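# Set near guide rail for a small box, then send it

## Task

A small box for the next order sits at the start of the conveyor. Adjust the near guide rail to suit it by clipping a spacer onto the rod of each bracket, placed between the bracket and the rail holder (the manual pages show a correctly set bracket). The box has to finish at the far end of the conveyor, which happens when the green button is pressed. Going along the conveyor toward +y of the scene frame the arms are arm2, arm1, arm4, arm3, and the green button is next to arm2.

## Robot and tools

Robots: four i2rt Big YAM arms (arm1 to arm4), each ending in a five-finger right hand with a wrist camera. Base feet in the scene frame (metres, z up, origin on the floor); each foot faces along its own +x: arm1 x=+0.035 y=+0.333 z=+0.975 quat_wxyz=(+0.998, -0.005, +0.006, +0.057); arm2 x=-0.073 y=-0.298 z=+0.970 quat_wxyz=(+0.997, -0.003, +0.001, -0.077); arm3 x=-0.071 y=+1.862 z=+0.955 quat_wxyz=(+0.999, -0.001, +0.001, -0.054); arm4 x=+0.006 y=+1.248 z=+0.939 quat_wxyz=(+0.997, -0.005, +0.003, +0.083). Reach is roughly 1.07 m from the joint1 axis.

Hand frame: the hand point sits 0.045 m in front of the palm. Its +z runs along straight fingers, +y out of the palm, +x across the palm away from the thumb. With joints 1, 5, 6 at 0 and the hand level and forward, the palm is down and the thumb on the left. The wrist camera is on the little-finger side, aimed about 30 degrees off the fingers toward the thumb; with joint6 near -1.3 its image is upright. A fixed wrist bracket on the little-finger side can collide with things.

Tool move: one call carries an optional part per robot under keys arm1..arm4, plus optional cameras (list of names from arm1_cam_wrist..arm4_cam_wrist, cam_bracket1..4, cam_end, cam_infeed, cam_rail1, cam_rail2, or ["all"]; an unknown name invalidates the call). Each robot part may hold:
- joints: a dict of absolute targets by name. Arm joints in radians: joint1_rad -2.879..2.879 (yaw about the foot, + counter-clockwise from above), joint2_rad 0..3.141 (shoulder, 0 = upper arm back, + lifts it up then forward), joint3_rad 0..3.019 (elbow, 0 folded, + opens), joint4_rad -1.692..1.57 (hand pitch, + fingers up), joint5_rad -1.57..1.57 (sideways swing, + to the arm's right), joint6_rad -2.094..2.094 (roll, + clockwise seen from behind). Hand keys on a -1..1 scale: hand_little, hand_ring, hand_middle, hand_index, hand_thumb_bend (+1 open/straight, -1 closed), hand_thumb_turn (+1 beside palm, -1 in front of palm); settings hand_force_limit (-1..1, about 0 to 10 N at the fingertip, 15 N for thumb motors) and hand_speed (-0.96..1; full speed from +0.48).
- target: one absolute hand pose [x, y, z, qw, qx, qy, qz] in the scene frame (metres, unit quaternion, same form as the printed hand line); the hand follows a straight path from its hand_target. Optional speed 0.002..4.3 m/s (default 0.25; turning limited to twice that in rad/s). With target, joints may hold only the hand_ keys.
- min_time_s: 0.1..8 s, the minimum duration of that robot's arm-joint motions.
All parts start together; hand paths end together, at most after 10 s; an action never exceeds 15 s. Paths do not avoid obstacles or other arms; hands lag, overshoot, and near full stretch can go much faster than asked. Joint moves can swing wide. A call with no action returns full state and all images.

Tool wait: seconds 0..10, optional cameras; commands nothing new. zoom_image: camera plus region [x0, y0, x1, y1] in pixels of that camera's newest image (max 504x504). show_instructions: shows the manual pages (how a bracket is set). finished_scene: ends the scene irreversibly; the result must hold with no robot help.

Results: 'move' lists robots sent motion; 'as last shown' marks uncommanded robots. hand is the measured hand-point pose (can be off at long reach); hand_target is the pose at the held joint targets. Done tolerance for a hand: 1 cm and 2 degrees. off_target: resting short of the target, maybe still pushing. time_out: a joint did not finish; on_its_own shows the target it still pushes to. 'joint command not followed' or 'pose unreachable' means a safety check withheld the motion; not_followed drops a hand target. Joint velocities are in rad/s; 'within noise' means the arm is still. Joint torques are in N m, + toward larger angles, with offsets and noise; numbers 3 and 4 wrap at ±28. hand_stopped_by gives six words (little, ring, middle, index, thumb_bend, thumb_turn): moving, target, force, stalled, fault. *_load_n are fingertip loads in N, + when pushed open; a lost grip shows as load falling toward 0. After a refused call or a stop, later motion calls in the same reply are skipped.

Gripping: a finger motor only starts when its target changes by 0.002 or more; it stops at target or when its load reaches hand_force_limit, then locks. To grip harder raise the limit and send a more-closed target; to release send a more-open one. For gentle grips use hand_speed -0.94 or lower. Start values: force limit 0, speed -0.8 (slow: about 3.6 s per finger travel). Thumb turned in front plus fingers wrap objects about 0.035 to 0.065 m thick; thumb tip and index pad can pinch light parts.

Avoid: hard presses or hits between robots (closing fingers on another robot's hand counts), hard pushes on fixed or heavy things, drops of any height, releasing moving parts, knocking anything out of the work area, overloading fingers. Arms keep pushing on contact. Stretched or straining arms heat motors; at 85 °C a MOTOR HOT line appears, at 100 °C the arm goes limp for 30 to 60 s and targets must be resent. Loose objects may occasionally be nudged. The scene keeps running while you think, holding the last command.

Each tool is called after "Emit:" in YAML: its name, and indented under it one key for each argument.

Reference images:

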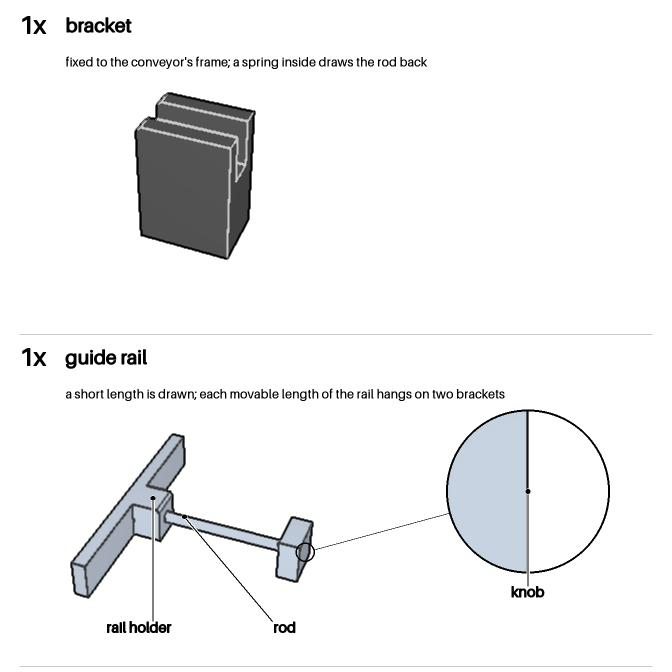

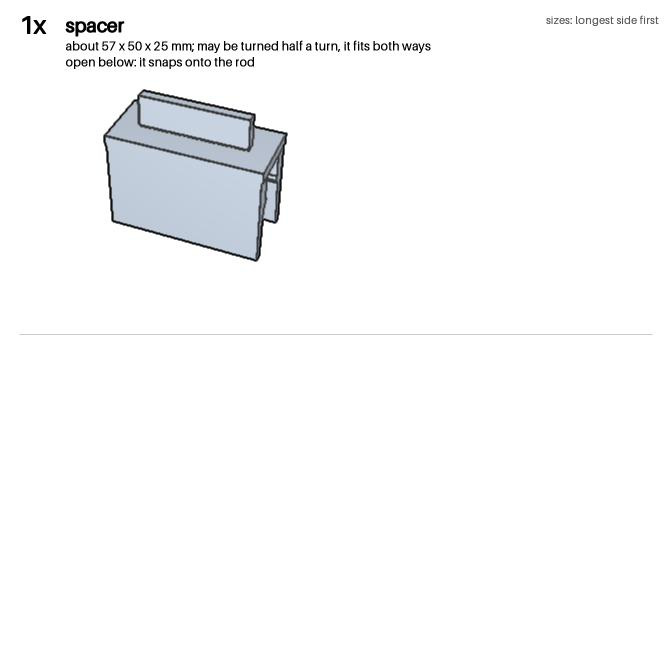

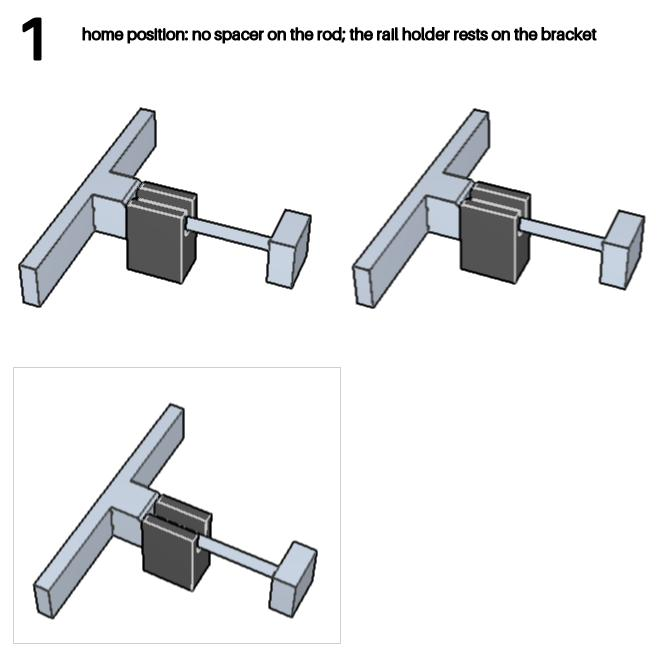

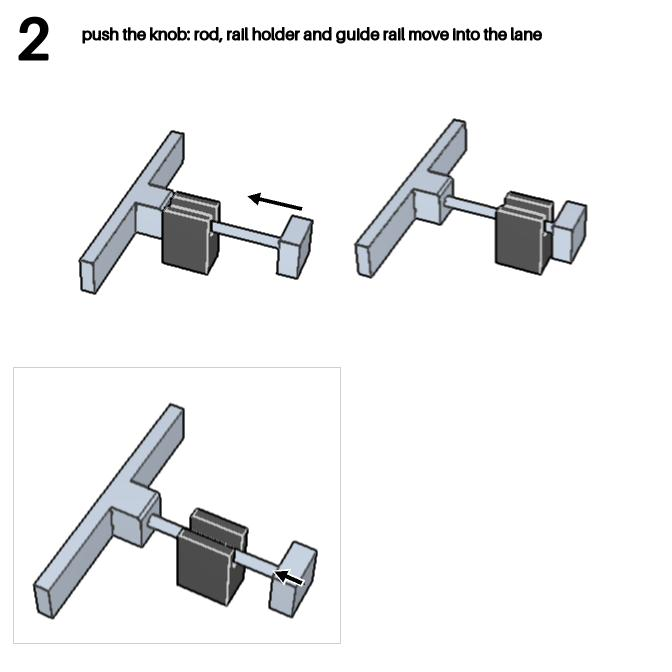

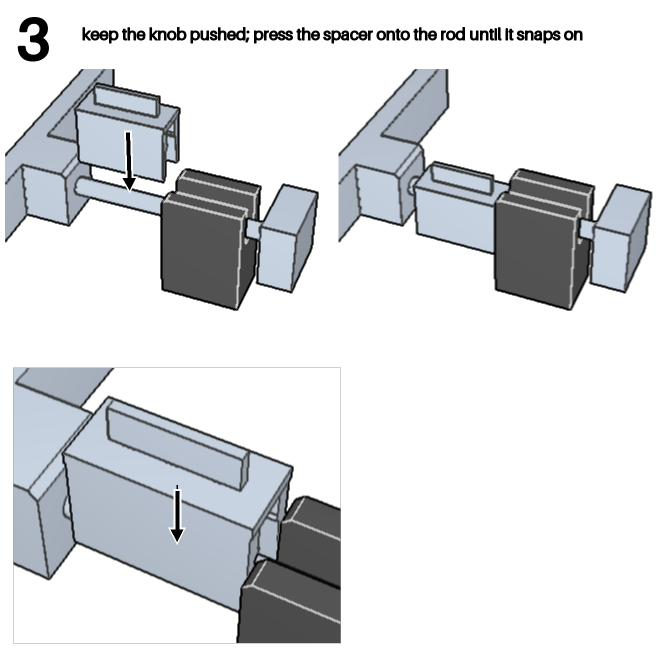

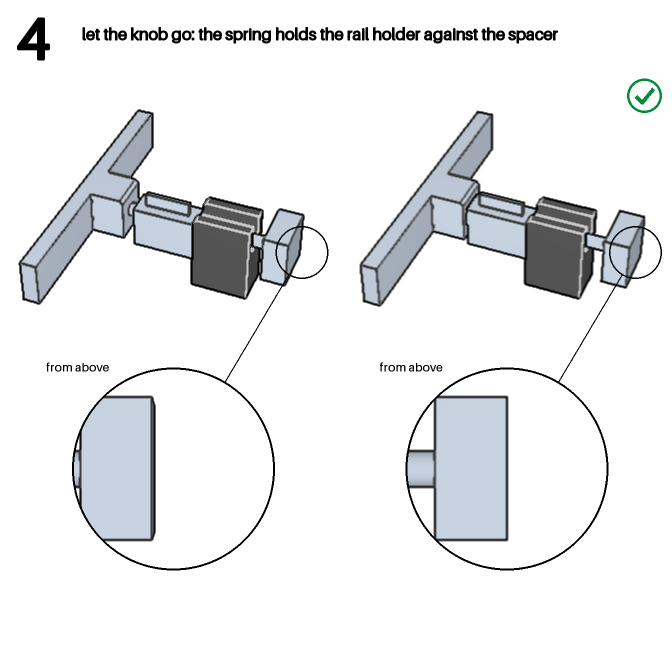

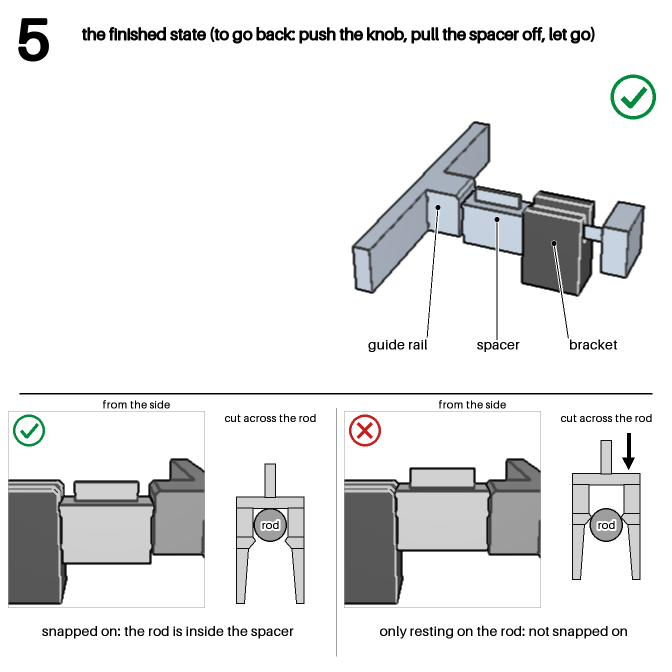

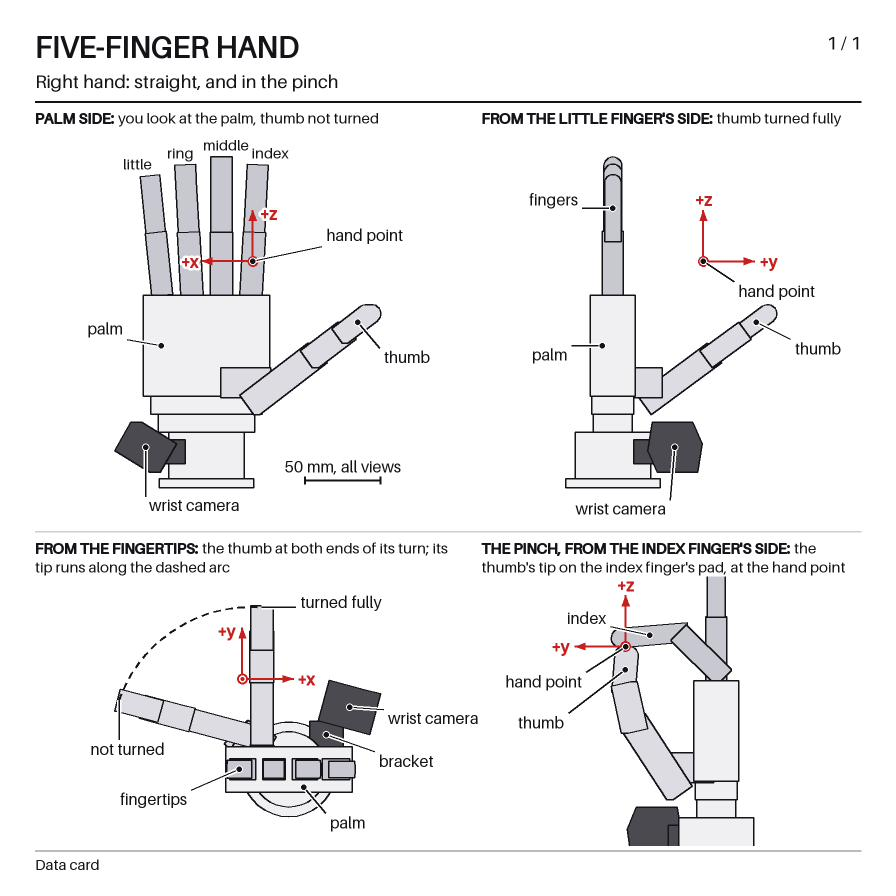

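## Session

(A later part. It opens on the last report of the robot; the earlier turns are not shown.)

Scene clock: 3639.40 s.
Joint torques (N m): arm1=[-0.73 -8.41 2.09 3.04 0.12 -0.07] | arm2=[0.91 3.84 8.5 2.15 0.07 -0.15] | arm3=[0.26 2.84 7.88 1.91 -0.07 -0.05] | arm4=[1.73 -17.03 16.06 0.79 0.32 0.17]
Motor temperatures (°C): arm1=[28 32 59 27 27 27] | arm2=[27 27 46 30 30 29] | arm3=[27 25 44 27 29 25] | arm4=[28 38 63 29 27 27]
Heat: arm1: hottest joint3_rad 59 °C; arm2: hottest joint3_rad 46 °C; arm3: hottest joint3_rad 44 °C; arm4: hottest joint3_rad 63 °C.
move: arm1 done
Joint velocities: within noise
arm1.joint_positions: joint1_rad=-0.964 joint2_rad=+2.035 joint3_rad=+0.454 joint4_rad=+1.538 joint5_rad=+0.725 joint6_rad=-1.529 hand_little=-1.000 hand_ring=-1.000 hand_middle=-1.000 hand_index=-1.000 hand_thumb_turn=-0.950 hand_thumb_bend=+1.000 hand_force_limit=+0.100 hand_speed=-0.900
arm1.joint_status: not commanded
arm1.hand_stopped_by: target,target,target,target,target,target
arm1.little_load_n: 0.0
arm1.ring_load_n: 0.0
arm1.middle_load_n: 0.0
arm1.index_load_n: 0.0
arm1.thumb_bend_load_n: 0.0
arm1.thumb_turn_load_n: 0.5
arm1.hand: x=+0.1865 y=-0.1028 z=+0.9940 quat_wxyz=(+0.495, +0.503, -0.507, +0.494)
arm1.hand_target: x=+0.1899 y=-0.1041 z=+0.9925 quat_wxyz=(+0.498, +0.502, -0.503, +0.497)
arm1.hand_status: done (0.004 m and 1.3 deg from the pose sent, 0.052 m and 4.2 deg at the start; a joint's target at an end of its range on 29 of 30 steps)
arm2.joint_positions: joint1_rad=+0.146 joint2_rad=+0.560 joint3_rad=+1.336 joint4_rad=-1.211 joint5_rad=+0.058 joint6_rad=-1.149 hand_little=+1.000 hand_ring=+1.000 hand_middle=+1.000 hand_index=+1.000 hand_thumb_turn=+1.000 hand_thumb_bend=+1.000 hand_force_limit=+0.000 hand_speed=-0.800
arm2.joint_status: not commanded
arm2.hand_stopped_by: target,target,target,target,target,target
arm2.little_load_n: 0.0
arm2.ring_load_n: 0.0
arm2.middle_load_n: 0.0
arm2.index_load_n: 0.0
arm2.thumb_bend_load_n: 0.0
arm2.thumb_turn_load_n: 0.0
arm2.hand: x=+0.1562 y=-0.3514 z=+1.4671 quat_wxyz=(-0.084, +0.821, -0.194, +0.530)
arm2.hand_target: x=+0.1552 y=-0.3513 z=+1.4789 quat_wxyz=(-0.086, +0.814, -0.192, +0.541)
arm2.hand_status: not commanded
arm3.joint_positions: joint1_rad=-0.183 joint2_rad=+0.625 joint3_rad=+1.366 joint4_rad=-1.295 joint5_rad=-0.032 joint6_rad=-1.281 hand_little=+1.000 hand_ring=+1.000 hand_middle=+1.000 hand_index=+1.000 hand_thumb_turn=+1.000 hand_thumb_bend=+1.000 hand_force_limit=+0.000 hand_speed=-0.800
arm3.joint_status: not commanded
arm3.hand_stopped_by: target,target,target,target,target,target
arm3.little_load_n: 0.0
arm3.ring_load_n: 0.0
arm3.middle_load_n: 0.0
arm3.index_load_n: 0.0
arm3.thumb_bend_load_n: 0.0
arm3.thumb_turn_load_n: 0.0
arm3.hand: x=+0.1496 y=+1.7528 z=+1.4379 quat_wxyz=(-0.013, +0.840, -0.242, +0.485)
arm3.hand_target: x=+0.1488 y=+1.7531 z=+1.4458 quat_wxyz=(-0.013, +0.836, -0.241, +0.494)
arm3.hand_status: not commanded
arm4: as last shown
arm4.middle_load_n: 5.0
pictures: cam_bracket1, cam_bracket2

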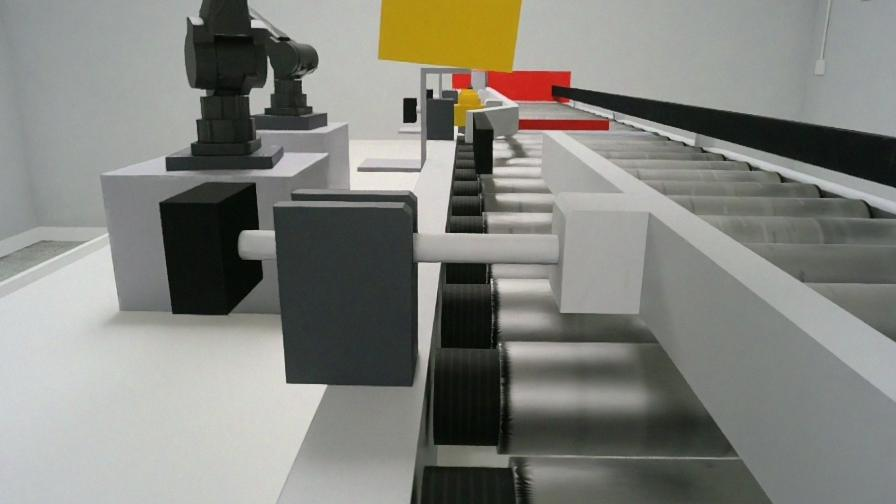

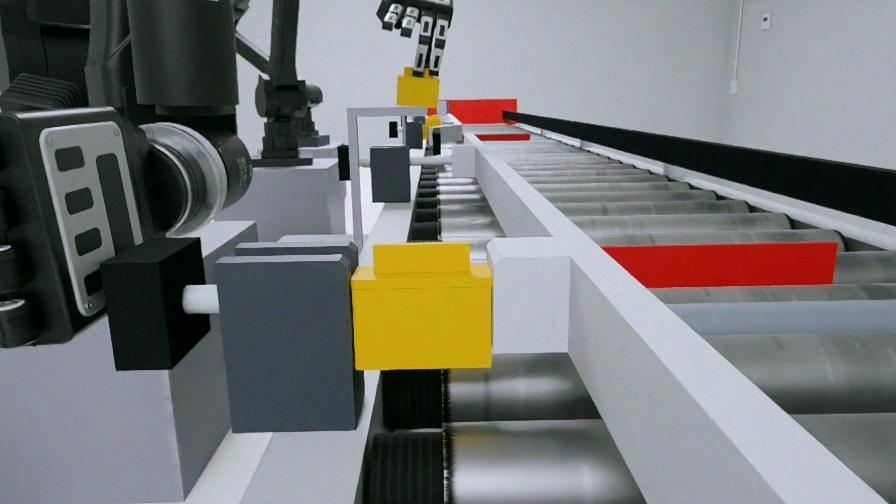

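Emit:
move:
  arm1: {"joints":{"joint1_rad":-0.80},"min_time_s":4}
  cameras: ["cam_bracket2","cam_bracket1"]

Scene clock: 3649.67 s.
Joint torques (N m): arm1=[6.53 -8.82 2.39 3.03 -1.28 0.3] | arm2=[0.97 3.72 8.5 2.17 0.07 -0.15] | arm3=[0.26 2.84 7.87 1.91 -0.08 -0.05] | arm4=[1.67 -17.08 16.08 0.8 0.32 0.17]
Motor temperatures (°C): arm1=[28 33 56 27 28 27] | arm2=[27 27 46 30 30 29] | arm3=[27 25 44 27 29 25] | arm4=[28 38 65 29 27 27]
Heat: arm1: hottest joint3_rad 56 °C; arm2: hottest joint3_rad 46 °C; arm3: hottest joint3_rad 44 °C; arm4: hottest joint3_rad 65 °C.
move: arm1 time_out
Joint velocities: within noise
arm1.joint_positions: joint1_rad=-0.901 joint2_rad=+2.038 joint3_rad=+0.447 joint4_rad=+1.538 joint5_rad=+0.774 joint6_rad=-1.572 hand_little=-1.000 hand_ring=-1.000 hand_middle=-1.000 hand_index=-1.000 hand_thumb_turn=-0.950 hand_thumb_bend=+1.000 hand_force_limit=+0.100 hand_speed=-0.900
arm1.joint_status: joint1_rad time_out (moved +0.063 of +0.164)
arm1.hand_stopped_by: target,target,target,target,target,target
arm1.little_load_n: 0.0
arm1.ring_load_n: 0.0
arm1.middle_load_n: 0.0
arm1.index_load_n: 0.0
arm1.thumb_bend_load_n: 0.0
arm1.thumb_turn_load_n: 0.0
arm1.on_its_own: joint1_rad reads -0.901 and still pushes toward -0.800 since a time_out; joint5_rad reads +0.774 and still pushes toward +0.727 since a time_out
arm1.hand: x=+0.2002 y=-0.0874 z=+0.9941 quat_wxyz=(+0.503, +0.521, -0.492, +0.483)
arm1.hand_target: x=+0.2482 y=-0.0763 z=+0.9920 quat_wxyz=(+0.467, +0.539, -0.465, +0.524)
arm1.hand_status: not commanded
arm2, arm3, arm4: as last shown
pictures: cam_bracket1, cam_bracket2

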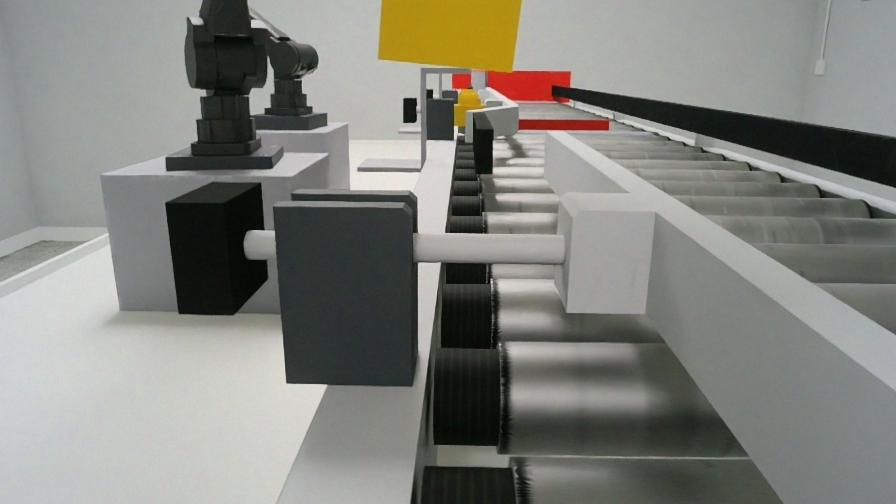

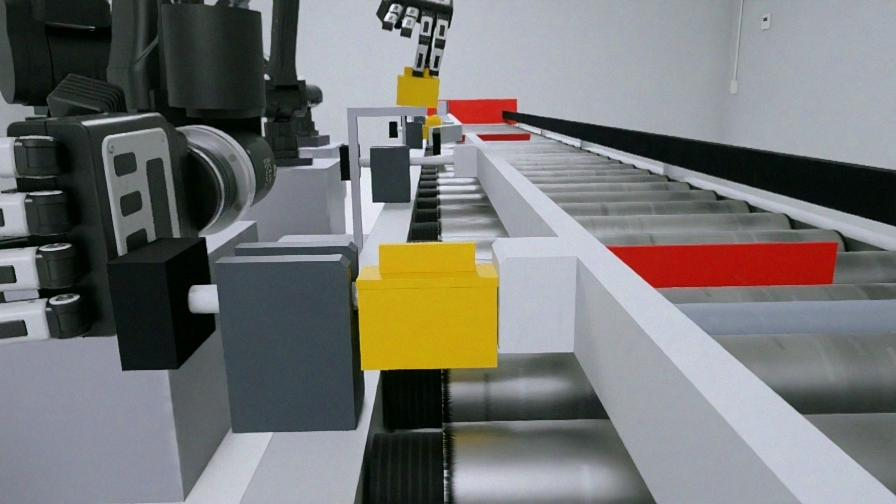

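Emit:
move:
  arm4: {"target":[0.407,0.560,1.108,-0.0492,-0.0738,0.8172,-0.5695],"speed":0.08}

Emit:
move:
  arm4: {"joints":{"joint6_rad":0.105},"min_time_s":1}
  cameras: ["cam_bracket1","arm4_cam_wrist"]

Emit:
zoom_image:
  camera: "cam_bracket1"
  region: [330, 0, 590, 230]

Scene clock: 3657.70 s.
Joint torques (N m): arm1=[6.42 -9.11 2.36 3.03 -1.27 0.24] | arm2=[0.97 3.84 8.51 2.17 0.07 -0.15] | arm3=[0.26 2.84 7.87 1.91 -0.08 -0.05] | arm4=[1.61 -18.08 12.74 2.21 0.28 0.16]
Motor temperatures (°C): arm1=[28 33 54 27 29 27] | arm2=[27 27 46 30 30 29] | arm3=[27 25 44 27 29 25] | arm4=[28 38 66 29 27 27]
Heat: arm1: hottest joint3_rad 54 °C; arm2: hottest joint3_rad 46 °C; arm3: hottest joint3_rad 44 °C; arm4: hottest joint3_rad 66 °C.
move: arm4 off_target
Joint velocities: within noise
arm1, arm2, arm3: as last shown
arm1.middle_load_n: -0.5
arm1.thumb_turn_load_n: 0.5
arm1.on_its_own: joint1_rad reads -0.901 and still pushes toward -0.800 since a time_out; joint5_rad reads +0.774 and still pushes toward +0.727 since a time_out
arm4.joint_positions: joint1_rad=-1.125 joint2_rad=+1.950 joint3_rad=+1.582 joint4_rad=-0.110 joint5_rad=+0.568 joint6_rad=+0.059 hand_little=+1.000 hand_ring=+1.000 hand_middle=-0.229 hand_index=-0.269 hand_thumb_turn=-1.000 hand_thumb_bend=+0.172 hand_force_limit=+0.100 hand_speed=-0.920
arm4.joint_status: not commanded
arm4.hand_stopped_by: target,target,force,force,target,target
arm4.little_load_n: 0.0
arm4.ring_load_n: 0.0
arm4.middle_load_n: 5.0
arm4.index_load_n: 6.0
arm4.thumb_bend_load_n: 5.0
arm4.thumb_turn_load_n: 0.0
arm4.hand: x=+0.3945 y=+0.5661 z=+1.0949 quat_wxyz=(+0.064, +0.085, -0.825, +0.554)
arm4.hand_target: x=+0.4066 y=+0.5609 z=+1.1079 quat_wxyz=(+0.049, +0.074, -0.817, +0.569)
arm4.hand_status: off_target (0.019 m and 2.9 deg from the pose sent, 0.027 m and 2.4 deg at the start)
pictures: none

Scene clock: 3658.97 s.
Joint torques (N m): arm1=[6.65 -8.12 2.33 2.97 -1.28 0.28] | arm2=[0.97 3.78 8.5 2.15 0.07 -0.15] | arm3=[0.26 2.9 7.87 1.91 -0.08 -0.05] | arm4=[1.61 -18.02 12.71 2.21 0.29 0.23]
Motor temperatures (°C): arm1=[28 33 54 27 29 27] | arm2=[27 27 46 30 30 29] | arm3=[27 25 44 27 29 25] | arm4=[28 38 66 29 27 27]
Heat: arm1: hottest joint3_rad 54 °C; arm2: hottest joint3_rad 46 °C; arm3: hottest joint3_rad 44 °C; arm4: hottest joint3_rad 66 °C.
move: arm4 done
Joint velocities: within noise
arm1, arm2, arm3: as last shown
arm1.middle_load_n: 0.0
arm1.on_its_own: joint1_rad reads -0.901 and still pushes toward -0.800 since a time_out; joint5_rad reads +0.774 and still pushes toward +0.727 since a time_out
arm2.middle_load_n: -0.5
arm3.index_load_n: 0.5
arm4.joint_positions: joint1_rad=-1.125 joint2_rad=+1.950 joint3_rad=+1.582 joint4_rad=-0.110 joint5_rad=+0.568 joint6_rad=+0.082 hand_little=+1.000 hand_ring=+1.000 hand_middle=-0.229 hand_index=-0.269 hand_thumb_turn=-1.000 hand_thumb_bend=+0.172 hand_force_limit=+0.100 hand_speed=-0.920
arm4.joint_status: all done
arm4.hand_stopped_by: target,target,force,force,target,target
arm4.little_load_n: 0.0
arm4.ring_load_n: 0.0
arm4.middle_load_n: 5.0
arm4.index_load_n: 6.0
arm4.thumb_bend_load_n: 5.0
arm4.thumb_turn_load_n: 0.0
arm4.hand: x=+0.3960 y=+0.5659 z=+1.0953 quat_wxyz=(+0.058, +0.075, -0.826, +0.555)
arm4.hand_target: x=+0.4084 y=+0.5607 z=+1.1084 quat_wxyz=(+0.041, +0.063, -0.818, +0.570)
arm4.hand_status: not commanded
pictures: arm4_cam_wrist, cam_bracket1

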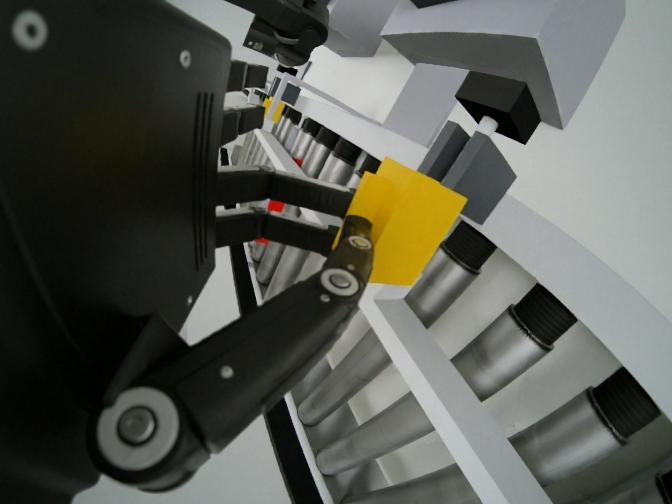

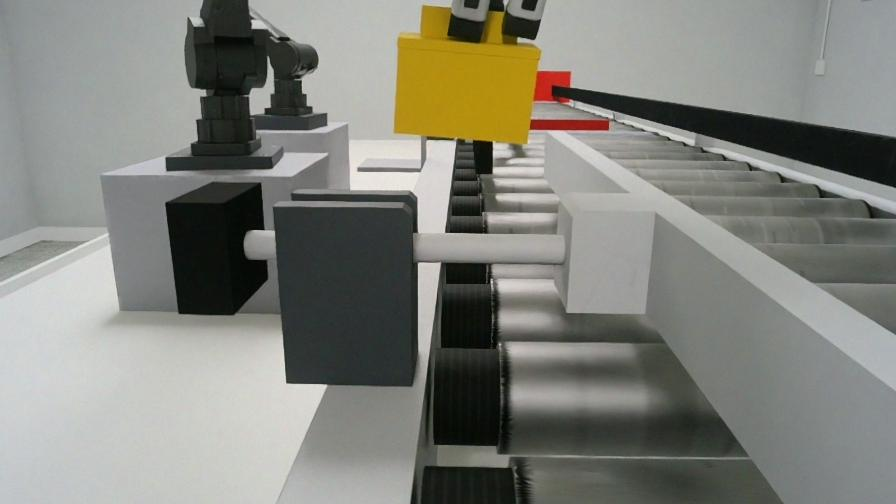

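Scaled by 1.938.

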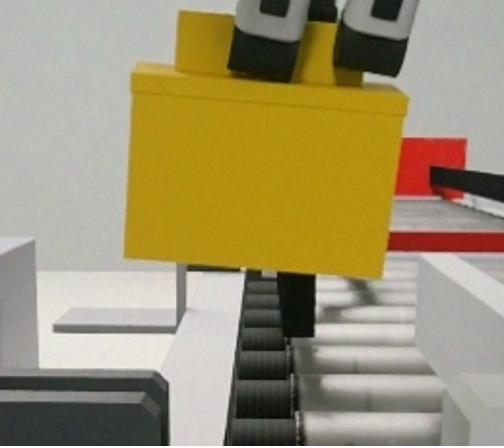

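Emit:
move:
  arm4: {"target":[0.420,0.530,1.109,-0.0741,0.0198,0.822,-0.5639],"speed":0.07}
  cameras: ["cam_bracket1","arm4_cam_wrist"]

Emit:
zoom_image:
  camera: "cam_bracket1"
  region: [370, 0, 630, 230]

Scene clock: 3679.37 s.
Joint torques (N m): arm1=[6.12 -8.7 2.36 3.11 -1.32 0.27] | arm2=[1.03 3.84 8.5 2.15 0.07 -0.15] | arm3=[0.26 2.84 7.88 1.91 -0.08 -0.05] | arm4=[2.2 -18.84 16.44 0.73 0.67 0.22]
Motor temperatures (°C): arm1=[29 34 50 28 30 27] | arm2=[27 27 46 30 30 29] | arm3=[27 25 44 27 29 25] | arm4=[28 40 64 29 27 27]
Heat: arm1: hottest joint3_rad 50 °C; arm2: hottest joint3_rad 46 °C; arm3: hottest joint3_rad 44 °C; arm4: hottest joint3_rad 64 °C.
move: arm4 off_target
Joint velocities: arm1=[within noise] | arm2=[within noise] | arm3=[within noise] | arm4=[-0.015 0.005 0.012 -0.007 0.022 -0.154]
arm1, arm2, arm3: as last shown
arm1.thumb_turn_load_n: 0.0
arm1.on_its_own: joint1_rad reads -0.901 and still pushes toward -0.800 since a time_out; joint5_rad reads +0.774 and still pushes toward +0.727 since a time_out
arm2.middle_load_n: 0.0
arm3.little_load_n: -0.5
arm3.index_load_n: 0.0
arm4.joint_positions: joint1_rad=-1.116 joint2_rad=+2.056 joint3_rad=+1.734 joint4_rad=-0.220 joint5_rad=+0.714 joint6_rad=+0.226 hand_little=+1.000 hand_ring=+1.000 hand_middle=-0.229 hand_index=-0.269 hand_thumb_turn=-1.000 hand_thumb_bend=+0.172 hand_force_limit=+0.100 hand_speed=-0.920
arm4.joint_status: not commanded
arm4.hand_stopped_by: target,target,force,force,target,target
arm4.little_load_n: 0.0
arm4.ring_load_n: 0.0
arm4.middle_load_n: 5.0
arm4.index_load_n: 6.0
arm4.thumb_bend_load_n: 5.0
arm4.thumb_turn_load_n: 0.0
arm4.hand: x=+0.4004 y=+0.5380 z=+1.0850 quat_wxyz=(+0.090, -0.007, -0.830, +0.550)
arm4.hand_target: x=+0.4196 y=+0.5311 z=+1.1081 quat_wxyz=(+0.073, -0.020, -0.822, +0.564)
arm4.hand_status: off_target (0.032 m and 2.9 deg from the pose sent, 0.045 m and 11.1 deg at the start)
pictures: arm4_cam_wrist, cam_bracket1

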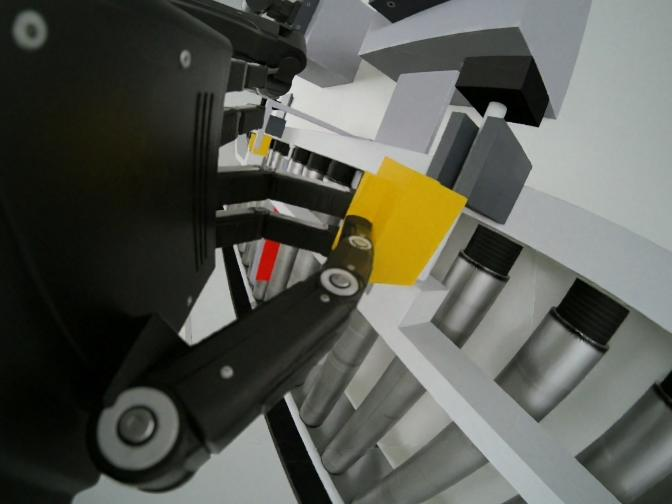

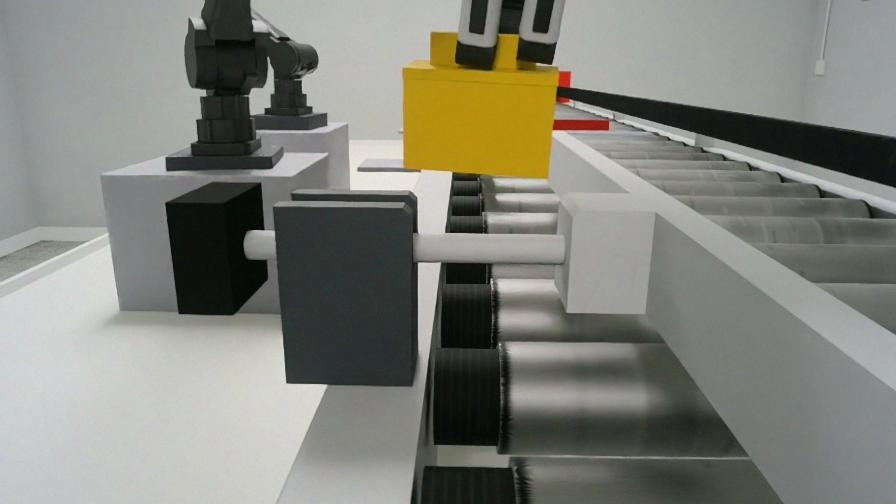

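Scaled by 1.938.

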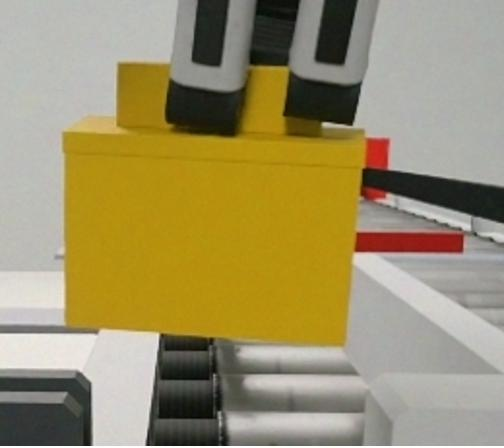

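Emit:
move:
  cameras: ["cam_bracket1","arm4_cam_wrist"]

Emit:
zoom_image:
  camera: "cam_bracket1"
  region: [370, 0, 630, 200]

Scene clock: 3695.30 s.
Joint torques (N m): arm1=[6.83 -8.88 2.35 2.97 -1.28 0.27] | arm2=[0.91 3.78 8.5 2.18 0.06 -0.15] | arm3=[0.26 2.84 7.88 1.91 -0.08 -0.05] | arm4=[1.96 -18.78 16.49 0.69 0.67 0.21]
Motor temperatures (°C): arm1=[29 34 48 28 31 27] | arm2=[27 27 46 30 30 29] | arm3=[27 25 44 27 29 25] | arm4=[28 41 67 29 28 27]
Heat: arm1: hottest joint3_rad 48 °C; arm2: hottest joint3_rad 46 °C; arm3: hottest joint3_rad 44 °C; arm4: hottest joint3_rad 67 °C.
Joint velocities: within noise
arm1.joint_positions: joint1_rad=-0.901 joint2_rad=+2.038 joint3_rad=+0.447 joint4_rad=+1.538 joint5_rad=+0.774 joint6_rad=-1.572 hand_little=-1.000 hand_ring=-1.000 hand_middle=-1.000 hand_index=-1.000 hand_thumb_turn=-0.950 hand_thumb_bend=+1.000 hand_force_limit=+0.100 hand_speed=-0.900
arm1.joint_status: not commanded
arm1.hand_stopped_by: target,target,target,target,target,target
arm1.little_load_n: 0.0
arm1.ring_load_n: 0.0
arm1.middle_load_n: 0.0
arm1.index_load_n: 0.0
arm1.thumb_bend_load_n: 0.0
arm1.thumb_turn_load_n: 0.5
arm1.on_its_own: joint1_rad reads -0.901 and still pushes toward -0.800 since a time_out; joint5_rad reads +0.774 and still pushes toward +0.727 since a time_out
arm1.hand: x=+0.2002 y=-0.0874 z=+0.9941 quat_wxyz=(+0.503, +0.521, -0.492, +0.483) (m; scene frame)
arm1.hand_target: x=+0.2482 y=-0.0763 z=+0.9920 quat_wxyz=(+0.467, +0.539, -0.465, +0.524) (m; scene frame)
arm1.hand_status: not commanded
arm2.joint_positions: joint1_rad=+0.146 joint2_rad=+0.560 joint3_rad=+1.336 joint4_rad=-1.211 joint5_rad=+0.058 joint6_rad=-1.149 hand_little=+1.000 hand_ring=+1.000 hand_middle=+1.000 hand_index=+1.000 hand_thumb_turn=+1.000 hand_thumb_bend=+1.000 hand_force_limit=+0.000 hand_speed=-0.800
arm2.joint_status: not commanded
arm2.hand_stopped_by: target,target,target,target,target,target
arm2.little_load_n: 0.0
arm2.ring_load_n: 0.0
arm2.middle_load_n: 0.0
arm2.index_load_n: 0.0
arm2.thumb_bend_load_n: 0.0
arm2.thumb_turn_load_n: 0.0
arm2.hand: x=+0.1562 y=-0.3514 z=+1.4671 quat_wxyz=(-0.084, +0.821, -0.194, +0.530) (m; scene frame)
arm2.hand_target: x=+0.1552 y=-0.3513 z=+1.4789 quat_wxyz=(-0.086, +0.814, -0.192, +0.541) (m; scene frame)
arm2.hand_status: not commanded
arm3.joint_positions: joint1_rad=-0.183 joint2_rad=+0.625 joint3_rad=+1.366 joint4_rad=-1.295 joint5_rad=-0.032 joint6_rad=-1.281 hand_little=+1.000 hand_ring=+1.000 hand_middle=+1.000 hand_index=+1.000 hand_thumb_turn=+1.000 hand_thumb_bend=+1.000 hand_force_limit=+0.000 hand_speed=-0.800
arm3.joint_status: not commanded
arm3.hand_stopped_by: target,target,target,target,target,target
arm3.little_load_n: 0.0
arm3.ring_load_n: 0.0
arm3.middle_load_n: 0.0
arm3.index_load_n: 0.0
arm3.thumb_bend_load_n: 0.0
arm3.thumb_turn_load_n: 0.0
arm3.hand: x=+0.1496 y=+1.7528 z=+1.4379 quat_wxyz=(-0.013, +0.840, -0.242, +0.485) (m; scene frame)
arm3.hand_target: x=+0.1488 y=+1.7531 z=+1.4458 quat_wxyz=(-0.013, +0.836, -0.241, +0.494) (m; scene frame)
arm3.hand_status: not commanded
arm4.joint_positions: joint1_rad=-1.116 joint2_rad=+2.056 joint3_rad=+1.734 joint4_rad=-0.220 joint5_rad=+0.714 joint6_rad=+0.226 hand_little=+1.000 hand_ring=+1.000 hand_middle=-0.229 hand_index=-0.269 hand_thumb_turn=-1.000 hand_thumb_bend=+0.172 hand_force_limit=+0.100 hand_speed=-0.920
arm4.joint_status: not commanded
arm4.hand_stopped_by: target,target,force,force,target,target
arm4.little_load_n: -0.5
arm4.ring_load_n: 0.0
arm4.middle_load_n: 5.0
arm4.index_load_n: 6.0
arm4.thumb_bend_load_n: 5.0
arm4.thumb_turn_load_n: 0.0
arm4.hand: x=+0.4004 y=+0.5380 z=+1.0850 quat_wxyz=(+0.090, -0.007, -0.830, +0.550) (m; scene frame)
arm4.hand_target: x=+0.4196 y=+0.5311 z=+1.1081 quat_wxyz=(+0.073, -0.020, -0.822, +0.564) (m; scene frame)
arm4.hand_status: off_target (0.032 m and 2.9 deg from the pose sent, 0.045 m and 11.1 deg at the start)
pictures: arm4_cam_wrist, cam_bracket1

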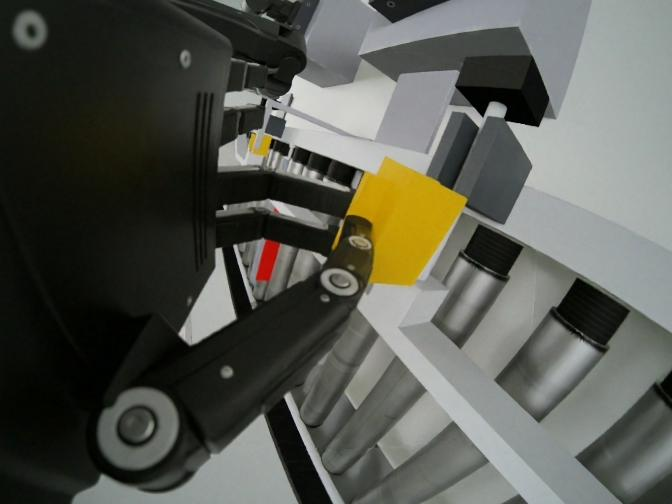

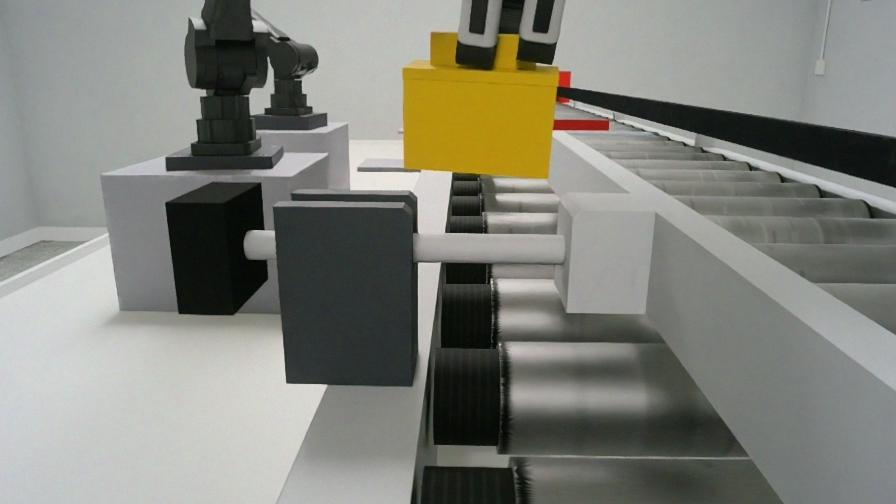

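Scaled by 1.938.

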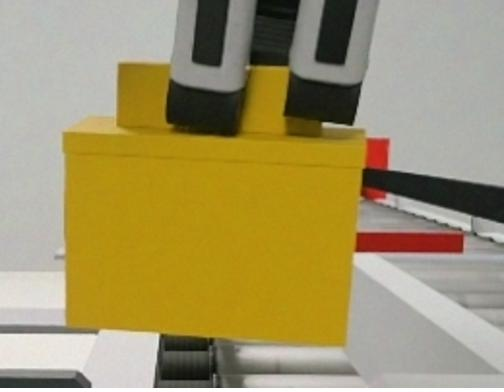

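Emit:
move:
  arm4: {"target":[0.4246,0.5311,1.112,0.061,-0.0325,-0.7786,0.6238],"speed":0.05}
  cameras: ["cam_bracket1"]

Emit:
zoom_image:
  camera: "cam_bracket1"
  region: [370, 0, 630, 200]

Scene clock: 3716.97 s.
Joint torques (N m): arm1=[6.42 -7.94 2.4 2.88 -1.26 0.31] | arm2=[0.97 3.84 8.5 2.15 0.07 -0.15] | arm3=[0.26 2.84 7.9 1.91 -0.08 -0.05] | arm4=[2.08 -20.01 10.96 2.26 0.55 -0.2]
Motor temperatures (°C): arm1=[29 34 46 28 32 27] | arm2=[27 27 46 30 30 29] | arm3=[27 25 44 27 29 25] | arm4=[28 42 69 29 28 27]
Heat: arm1: hottest joint3_rad 46 °C; arm2: hottest joint3_rad 46 °C; arm3: hottest joint3_rad 44 °C; arm4: hottest joint3_rad 69 °C.
move: arm4 off_target
Joint velocities: within noise
arm1, arm2, arm3: as last shown
arm1.on_its_own: joint1_rad reads -0.901 and still pushes toward -0.800 since a time_out; joint5_rad reads +0.774 and still pushes toward +0.727 since a time_out
arm4.joint_positions: joint1_rad=-1.099 joint2_rad=+2.056 joint3_rad=+1.671 joint4_rad=+0.036 joint5_rad=+0.758 joint6_rad=+0.193 hand_little=+1.000 hand_ring=+1.000 hand_middle=-0.229 hand_index=-0.269 hand_thumb_turn=-1.000 hand_thumb_bend=+0.172 hand_force_limit=+0.100 hand_speed=-0.920
arm4.joint_status: not commanded
arm4.hand_stopped_by: target,target,force,force,target,target
arm4.little_load_n: 0.0
arm4.ring_load_n: 0.0
arm4.middle_load_n: 5.0
arm4.index_load_n: 6.0
arm4.thumb_bend_load_n: 5.0
arm4.thumb_turn_load_n: 0.0
arm4.hand: x=+0.4146 y=+0.5269 z=+1.1022 quat_wxyz=(+0.064, -0.038, -0.785, +0.614)
arm4.hand_target: x=+0.4241 y=+0.5305 z=+1.1112 quat_wxyz=(+0.062, -0.032, -0.779, +0.624)
arm4.hand_status: off_target (0.015 m and 1.5 deg from the pose sent, 0.037 m and 11.2 deg at the start)

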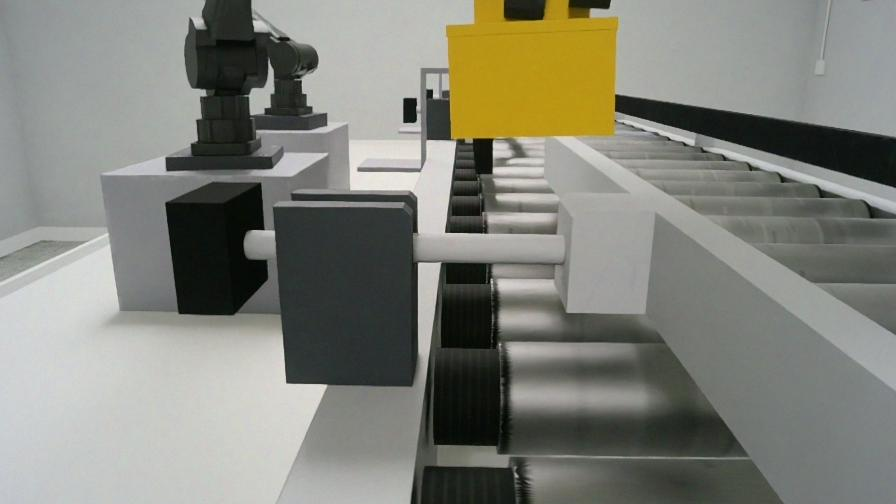

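Scaled by 1.938.

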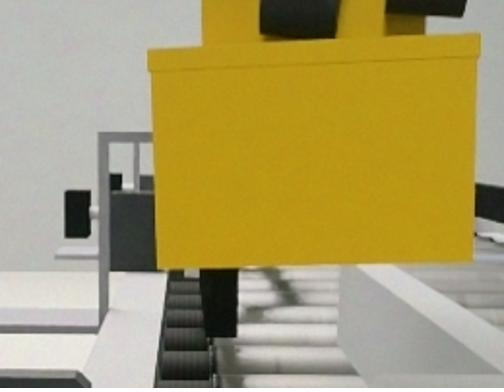

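Emit:
zoom_image:
  camera: "cam_bracket1"
  region: [260, 180, 440, 400]

Emit:
zoom_image:
  camera: "cam_bracket1"
  region: [400, 180, 680, 340]

Scaled by 2.291.

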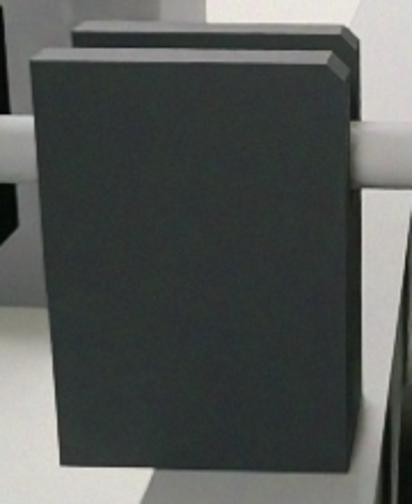

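Scaled by 1.800.

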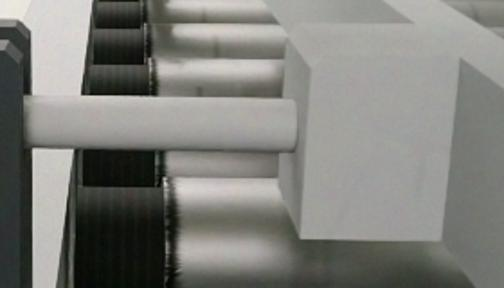

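Emit:
zoom_image:
  camera: "cam_bracket1"
  region: [430, 0, 550, 150]

Emit:
zoom_image:
  camera: "cam_bracket1"
  region: [510, 0, 630, 150]

Scaled by 3.360.

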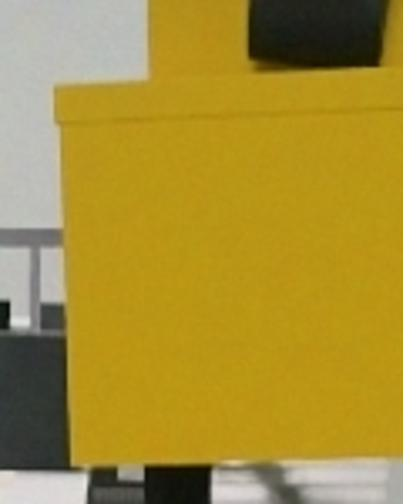

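Scaled by 3.360.

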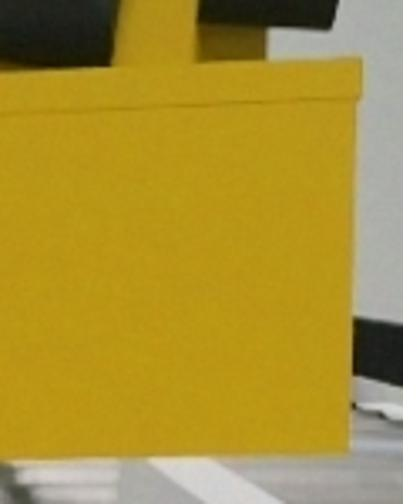

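Emit:
zoom_image:
  camera: "cam_bracket1"
  region: [260, 190, 430, 270]

Emit:
zoom_image:
  camera: "cam_bracket1"
  region: [260, 330, 430, 410]

Emit:
zoom_image:
  camera: "cam_bracket1"
  region: [540, 180, 670, 330]

Scaled by 2.965.

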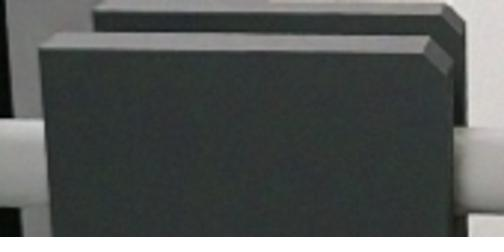

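Scaled by 2.965.

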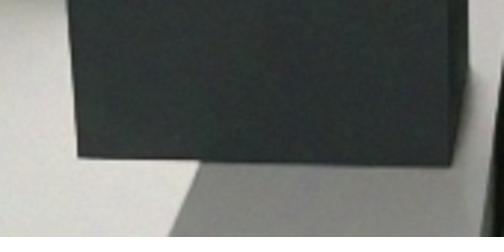

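Scaled by 3.360.

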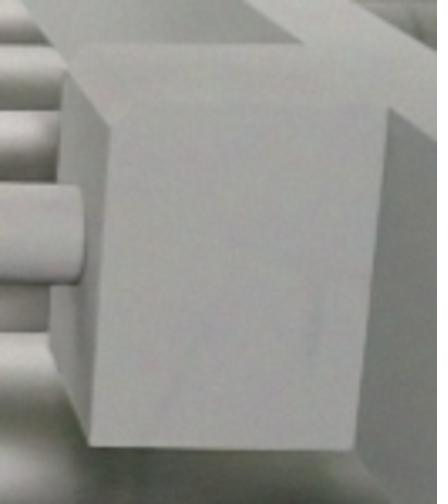

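Emit:
move:
  cameras: ["cam_bracket2"]

Emit:
zoom_image:
  camera: "cam_bracket2"
  region: [230, 160, 440, 400]

Emit:
zoom_image:
  camera: "cam_bracket2"
  region: [390, 160, 600, 320]

Scene clock: 3783.43 s.
Joint torques (N m): arm1=[6.36 -8.29 2.32 2.95 -1.25 0.28] | arm2=[0.97 3.78 8.51 2.17 0.07 -0.15] | arm3=[0.21 2.84 7.87 1.91 -0.08 -0.06] | arm4=[2.08 -20.01 10.93 2.21 0.55 -0.16]
Motor temperatures (°C): arm1=[29 35 43 28 32 27] | arm2=[27 27 47 30 30 29] | arm3=[27 25 44 27 29 25] | arm4=[28 45 60 30 28 27]
Heat: arm1: hottest joint3_rad 43 °C; arm2: hottest joint3_rad 47 °C; arm3: hottest joint3_rad 44 °C; arm4: hottest joint3_rad 60 °C.
Joint velocities: within noise
arm1.joint_positions: joint1_rad=-0.901 joint2_rad=+2.038 joint3_rad=+0.447 joint4_rad=+1.538 joint5_rad=+0.774 joint6_rad=-1.572 hand_little=-1.000 hand_ring=-1.000 hand_middle=-1.000 hand_index=-1.000 hand_thumb_turn=-0.950 hand_thumb_bend=+1.000 hand_force_limit=+0.100 hand_speed=-0.900
arm1.joint_status: not commanded
arm1.hand_stopped_by: target,target,target,target,target,target
arm1.little_load_n: 0.0
arm1.ring_load_n: 0.0
arm1.middle_load_n: 0.0
arm1.index_load_n: 0.0
arm1.thumb_bend_load_n: 0.0
arm1.thumb_turn_load_n: 0.5
arm1.on_its_own: joint1_rad reads -0.901 and still pushes toward -0.800 since a time_out; joint5_rad reads +0.774 and still pushes toward +0.727 since a time_out
arm1.hand: x=+0.2002 y=-0.0874 z=+0.9941 quat_wxyz=(+0.503, +0.521, -0.492, +0.483) (m; scene frame)
arm1.hand_target: x=+0.2482 y=-0.0763 z=+0.9920 quat_wxyz=(+0.467, +0.539, -0.465, +0.524) (m; scene frame)
arm1.hand_status: not commanded
arm2.joint_positions: joint1_rad=+0.146 joint2_rad=+0.560 joint3_rad=+1.336 joint4_rad=-1.211 joint5_rad=+0.058 joint6_rad=-1.149 hand_little=+1.000 hand_ring=+1.000 hand_middle=+1.000 hand_index=+1.000 hand_thumb_turn=+1.000 hand_thumb_bend=+1.000 hand_force_limit=+0.000 hand_speed=-0.800
arm2.joint_status: not commanded
arm2.hand_stopped_by: target,target,target,target,target,target
arm2.little_load_n: 0.0
arm2.ring_load_n: 0.0
arm2.middle_load_n: 0.0
arm2.index_load_n: 0.0
arm2.thumb_bend_load_n: 0.0
arm2.thumb_turn_load_n: 0.0
arm2.hand: x=+0.1562 y=-0.3514 z=+1.4671 quat_wxyz=(-0.084, +0.821, -0.194, +0.530) (m; scene frame)
arm2.hand_target: x=+0.1552 y=-0.3513 z=+1.4789 quat_wxyz=(-0.086, +0.814, -0.192, +0.541) (m; scene frame)
arm2.hand_status: not commanded
arm3.joint_positions: joint1_rad=-0.183 joint2_rad=+0.625 joint3_rad=+1.366 joint4_rad=-1.295 joint5_rad=-0.032 joint6_rad=-1.281 hand_little=+1.000 hand_ring=+1.000 hand_middle=+1.000 hand_index=+1.000 hand_thumb_turn=+1.000 hand_thumb_bend=+1.000 hand_force_limit=+0.000 hand_speed=-0.800
arm3.joint_status: not commanded
arm3.hand_stopped_by: target,target,target,target,target,target
arm3.little_load_n: 0.0
arm3.ring_load_n: 0.0
arm3.middle_load_n: 0.0
arm3.index_load_n: 0.0
arm3.thumb_bend_load_n: 0.0
arm3.thumb_turn_load_n: 0.0
arm3.hand: x=+0.1496 y=+1.7528 z=+1.4379 quat_wxyz=(-0.013, +0.840, -0.242, +0.485) (m; scene frame)
arm3.hand_target: x=+0.1488 y=+1.7531 z=+1.4458 quat_wxyz=(-0.013, +0.836, -0.241, +0.494) (m; scene frame)
arm3.hand_status: not commanded
arm4.joint_positions: joint1_rad=-1.099 joint2_rad=+2.056 joint3_rad=+1.671 joint4_rad=+0.036 joint5_rad=+0.758 joint6_rad=+0.193 hand_little=+1.000 hand_ring=+1.000 hand_middle=-0.229 hand_index=-0.269 hand_thumb_turn=-1.000 hand_thumb_bend=+0.172 hand_force_limit=+0.100 hand_speed=-0.920
arm4.joint_status: not commanded
arm4.hand_stopped_by: target,target,force,force,target,target
arm4.little_load_n: 0.0
arm4.ring_load_n: 0.0
arm4.middle_load_n: 5.0
arm4.index_load_n: 5.5
arm4.thumb_bend_load_n: 5.0
arm4.thumb_turn_load_n: 0.0
arm4.hand: x=+0.4146 y=+0.5269 z=+1.1022 quat_wxyz=(+0.064, -0.038, -0.785, +0.614) (m; scene frame)
arm4.hand_target: x=+0.4241 y=+0.5304 z=+1.1112 quat_wxyz=(+0.061, -0.032, -0.779, +0.624) (m; scene frame)
arm4.hand_status: off_target (0.015 m and 1.5 deg from the pose sent, 0.037 m and 11.2 deg at the start)
pictures: cam_bracket2

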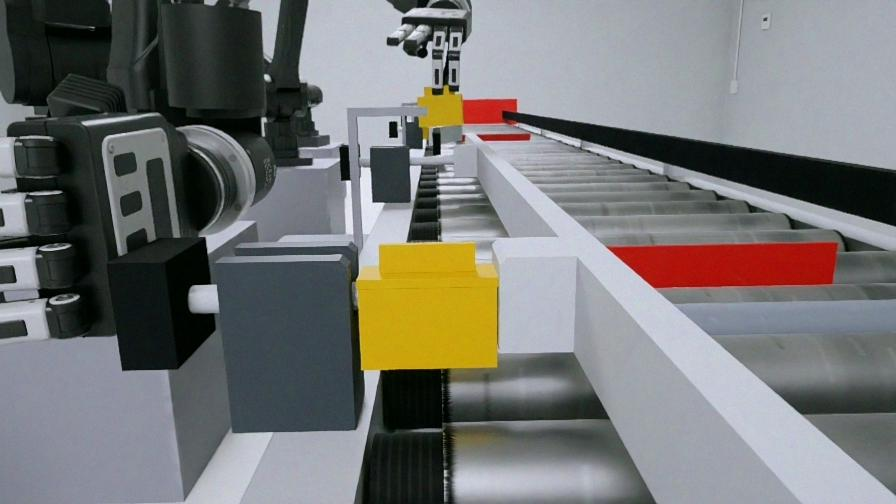

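Scaled by 2.100.

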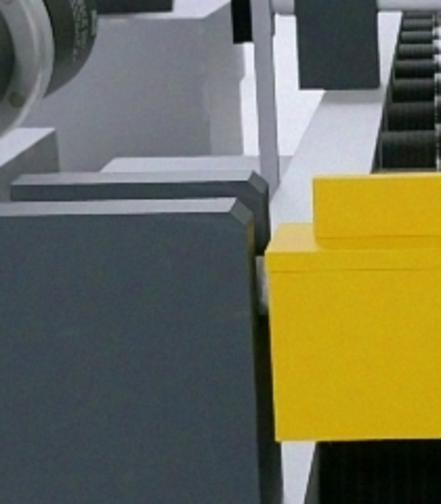

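Scaled by 2.400.

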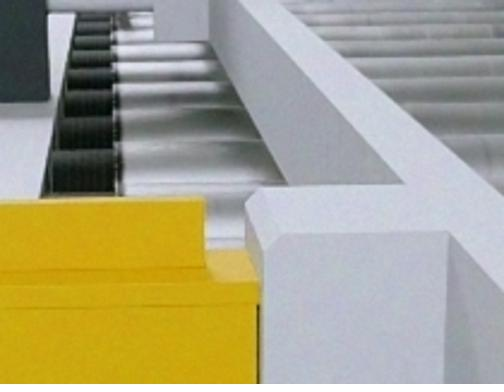

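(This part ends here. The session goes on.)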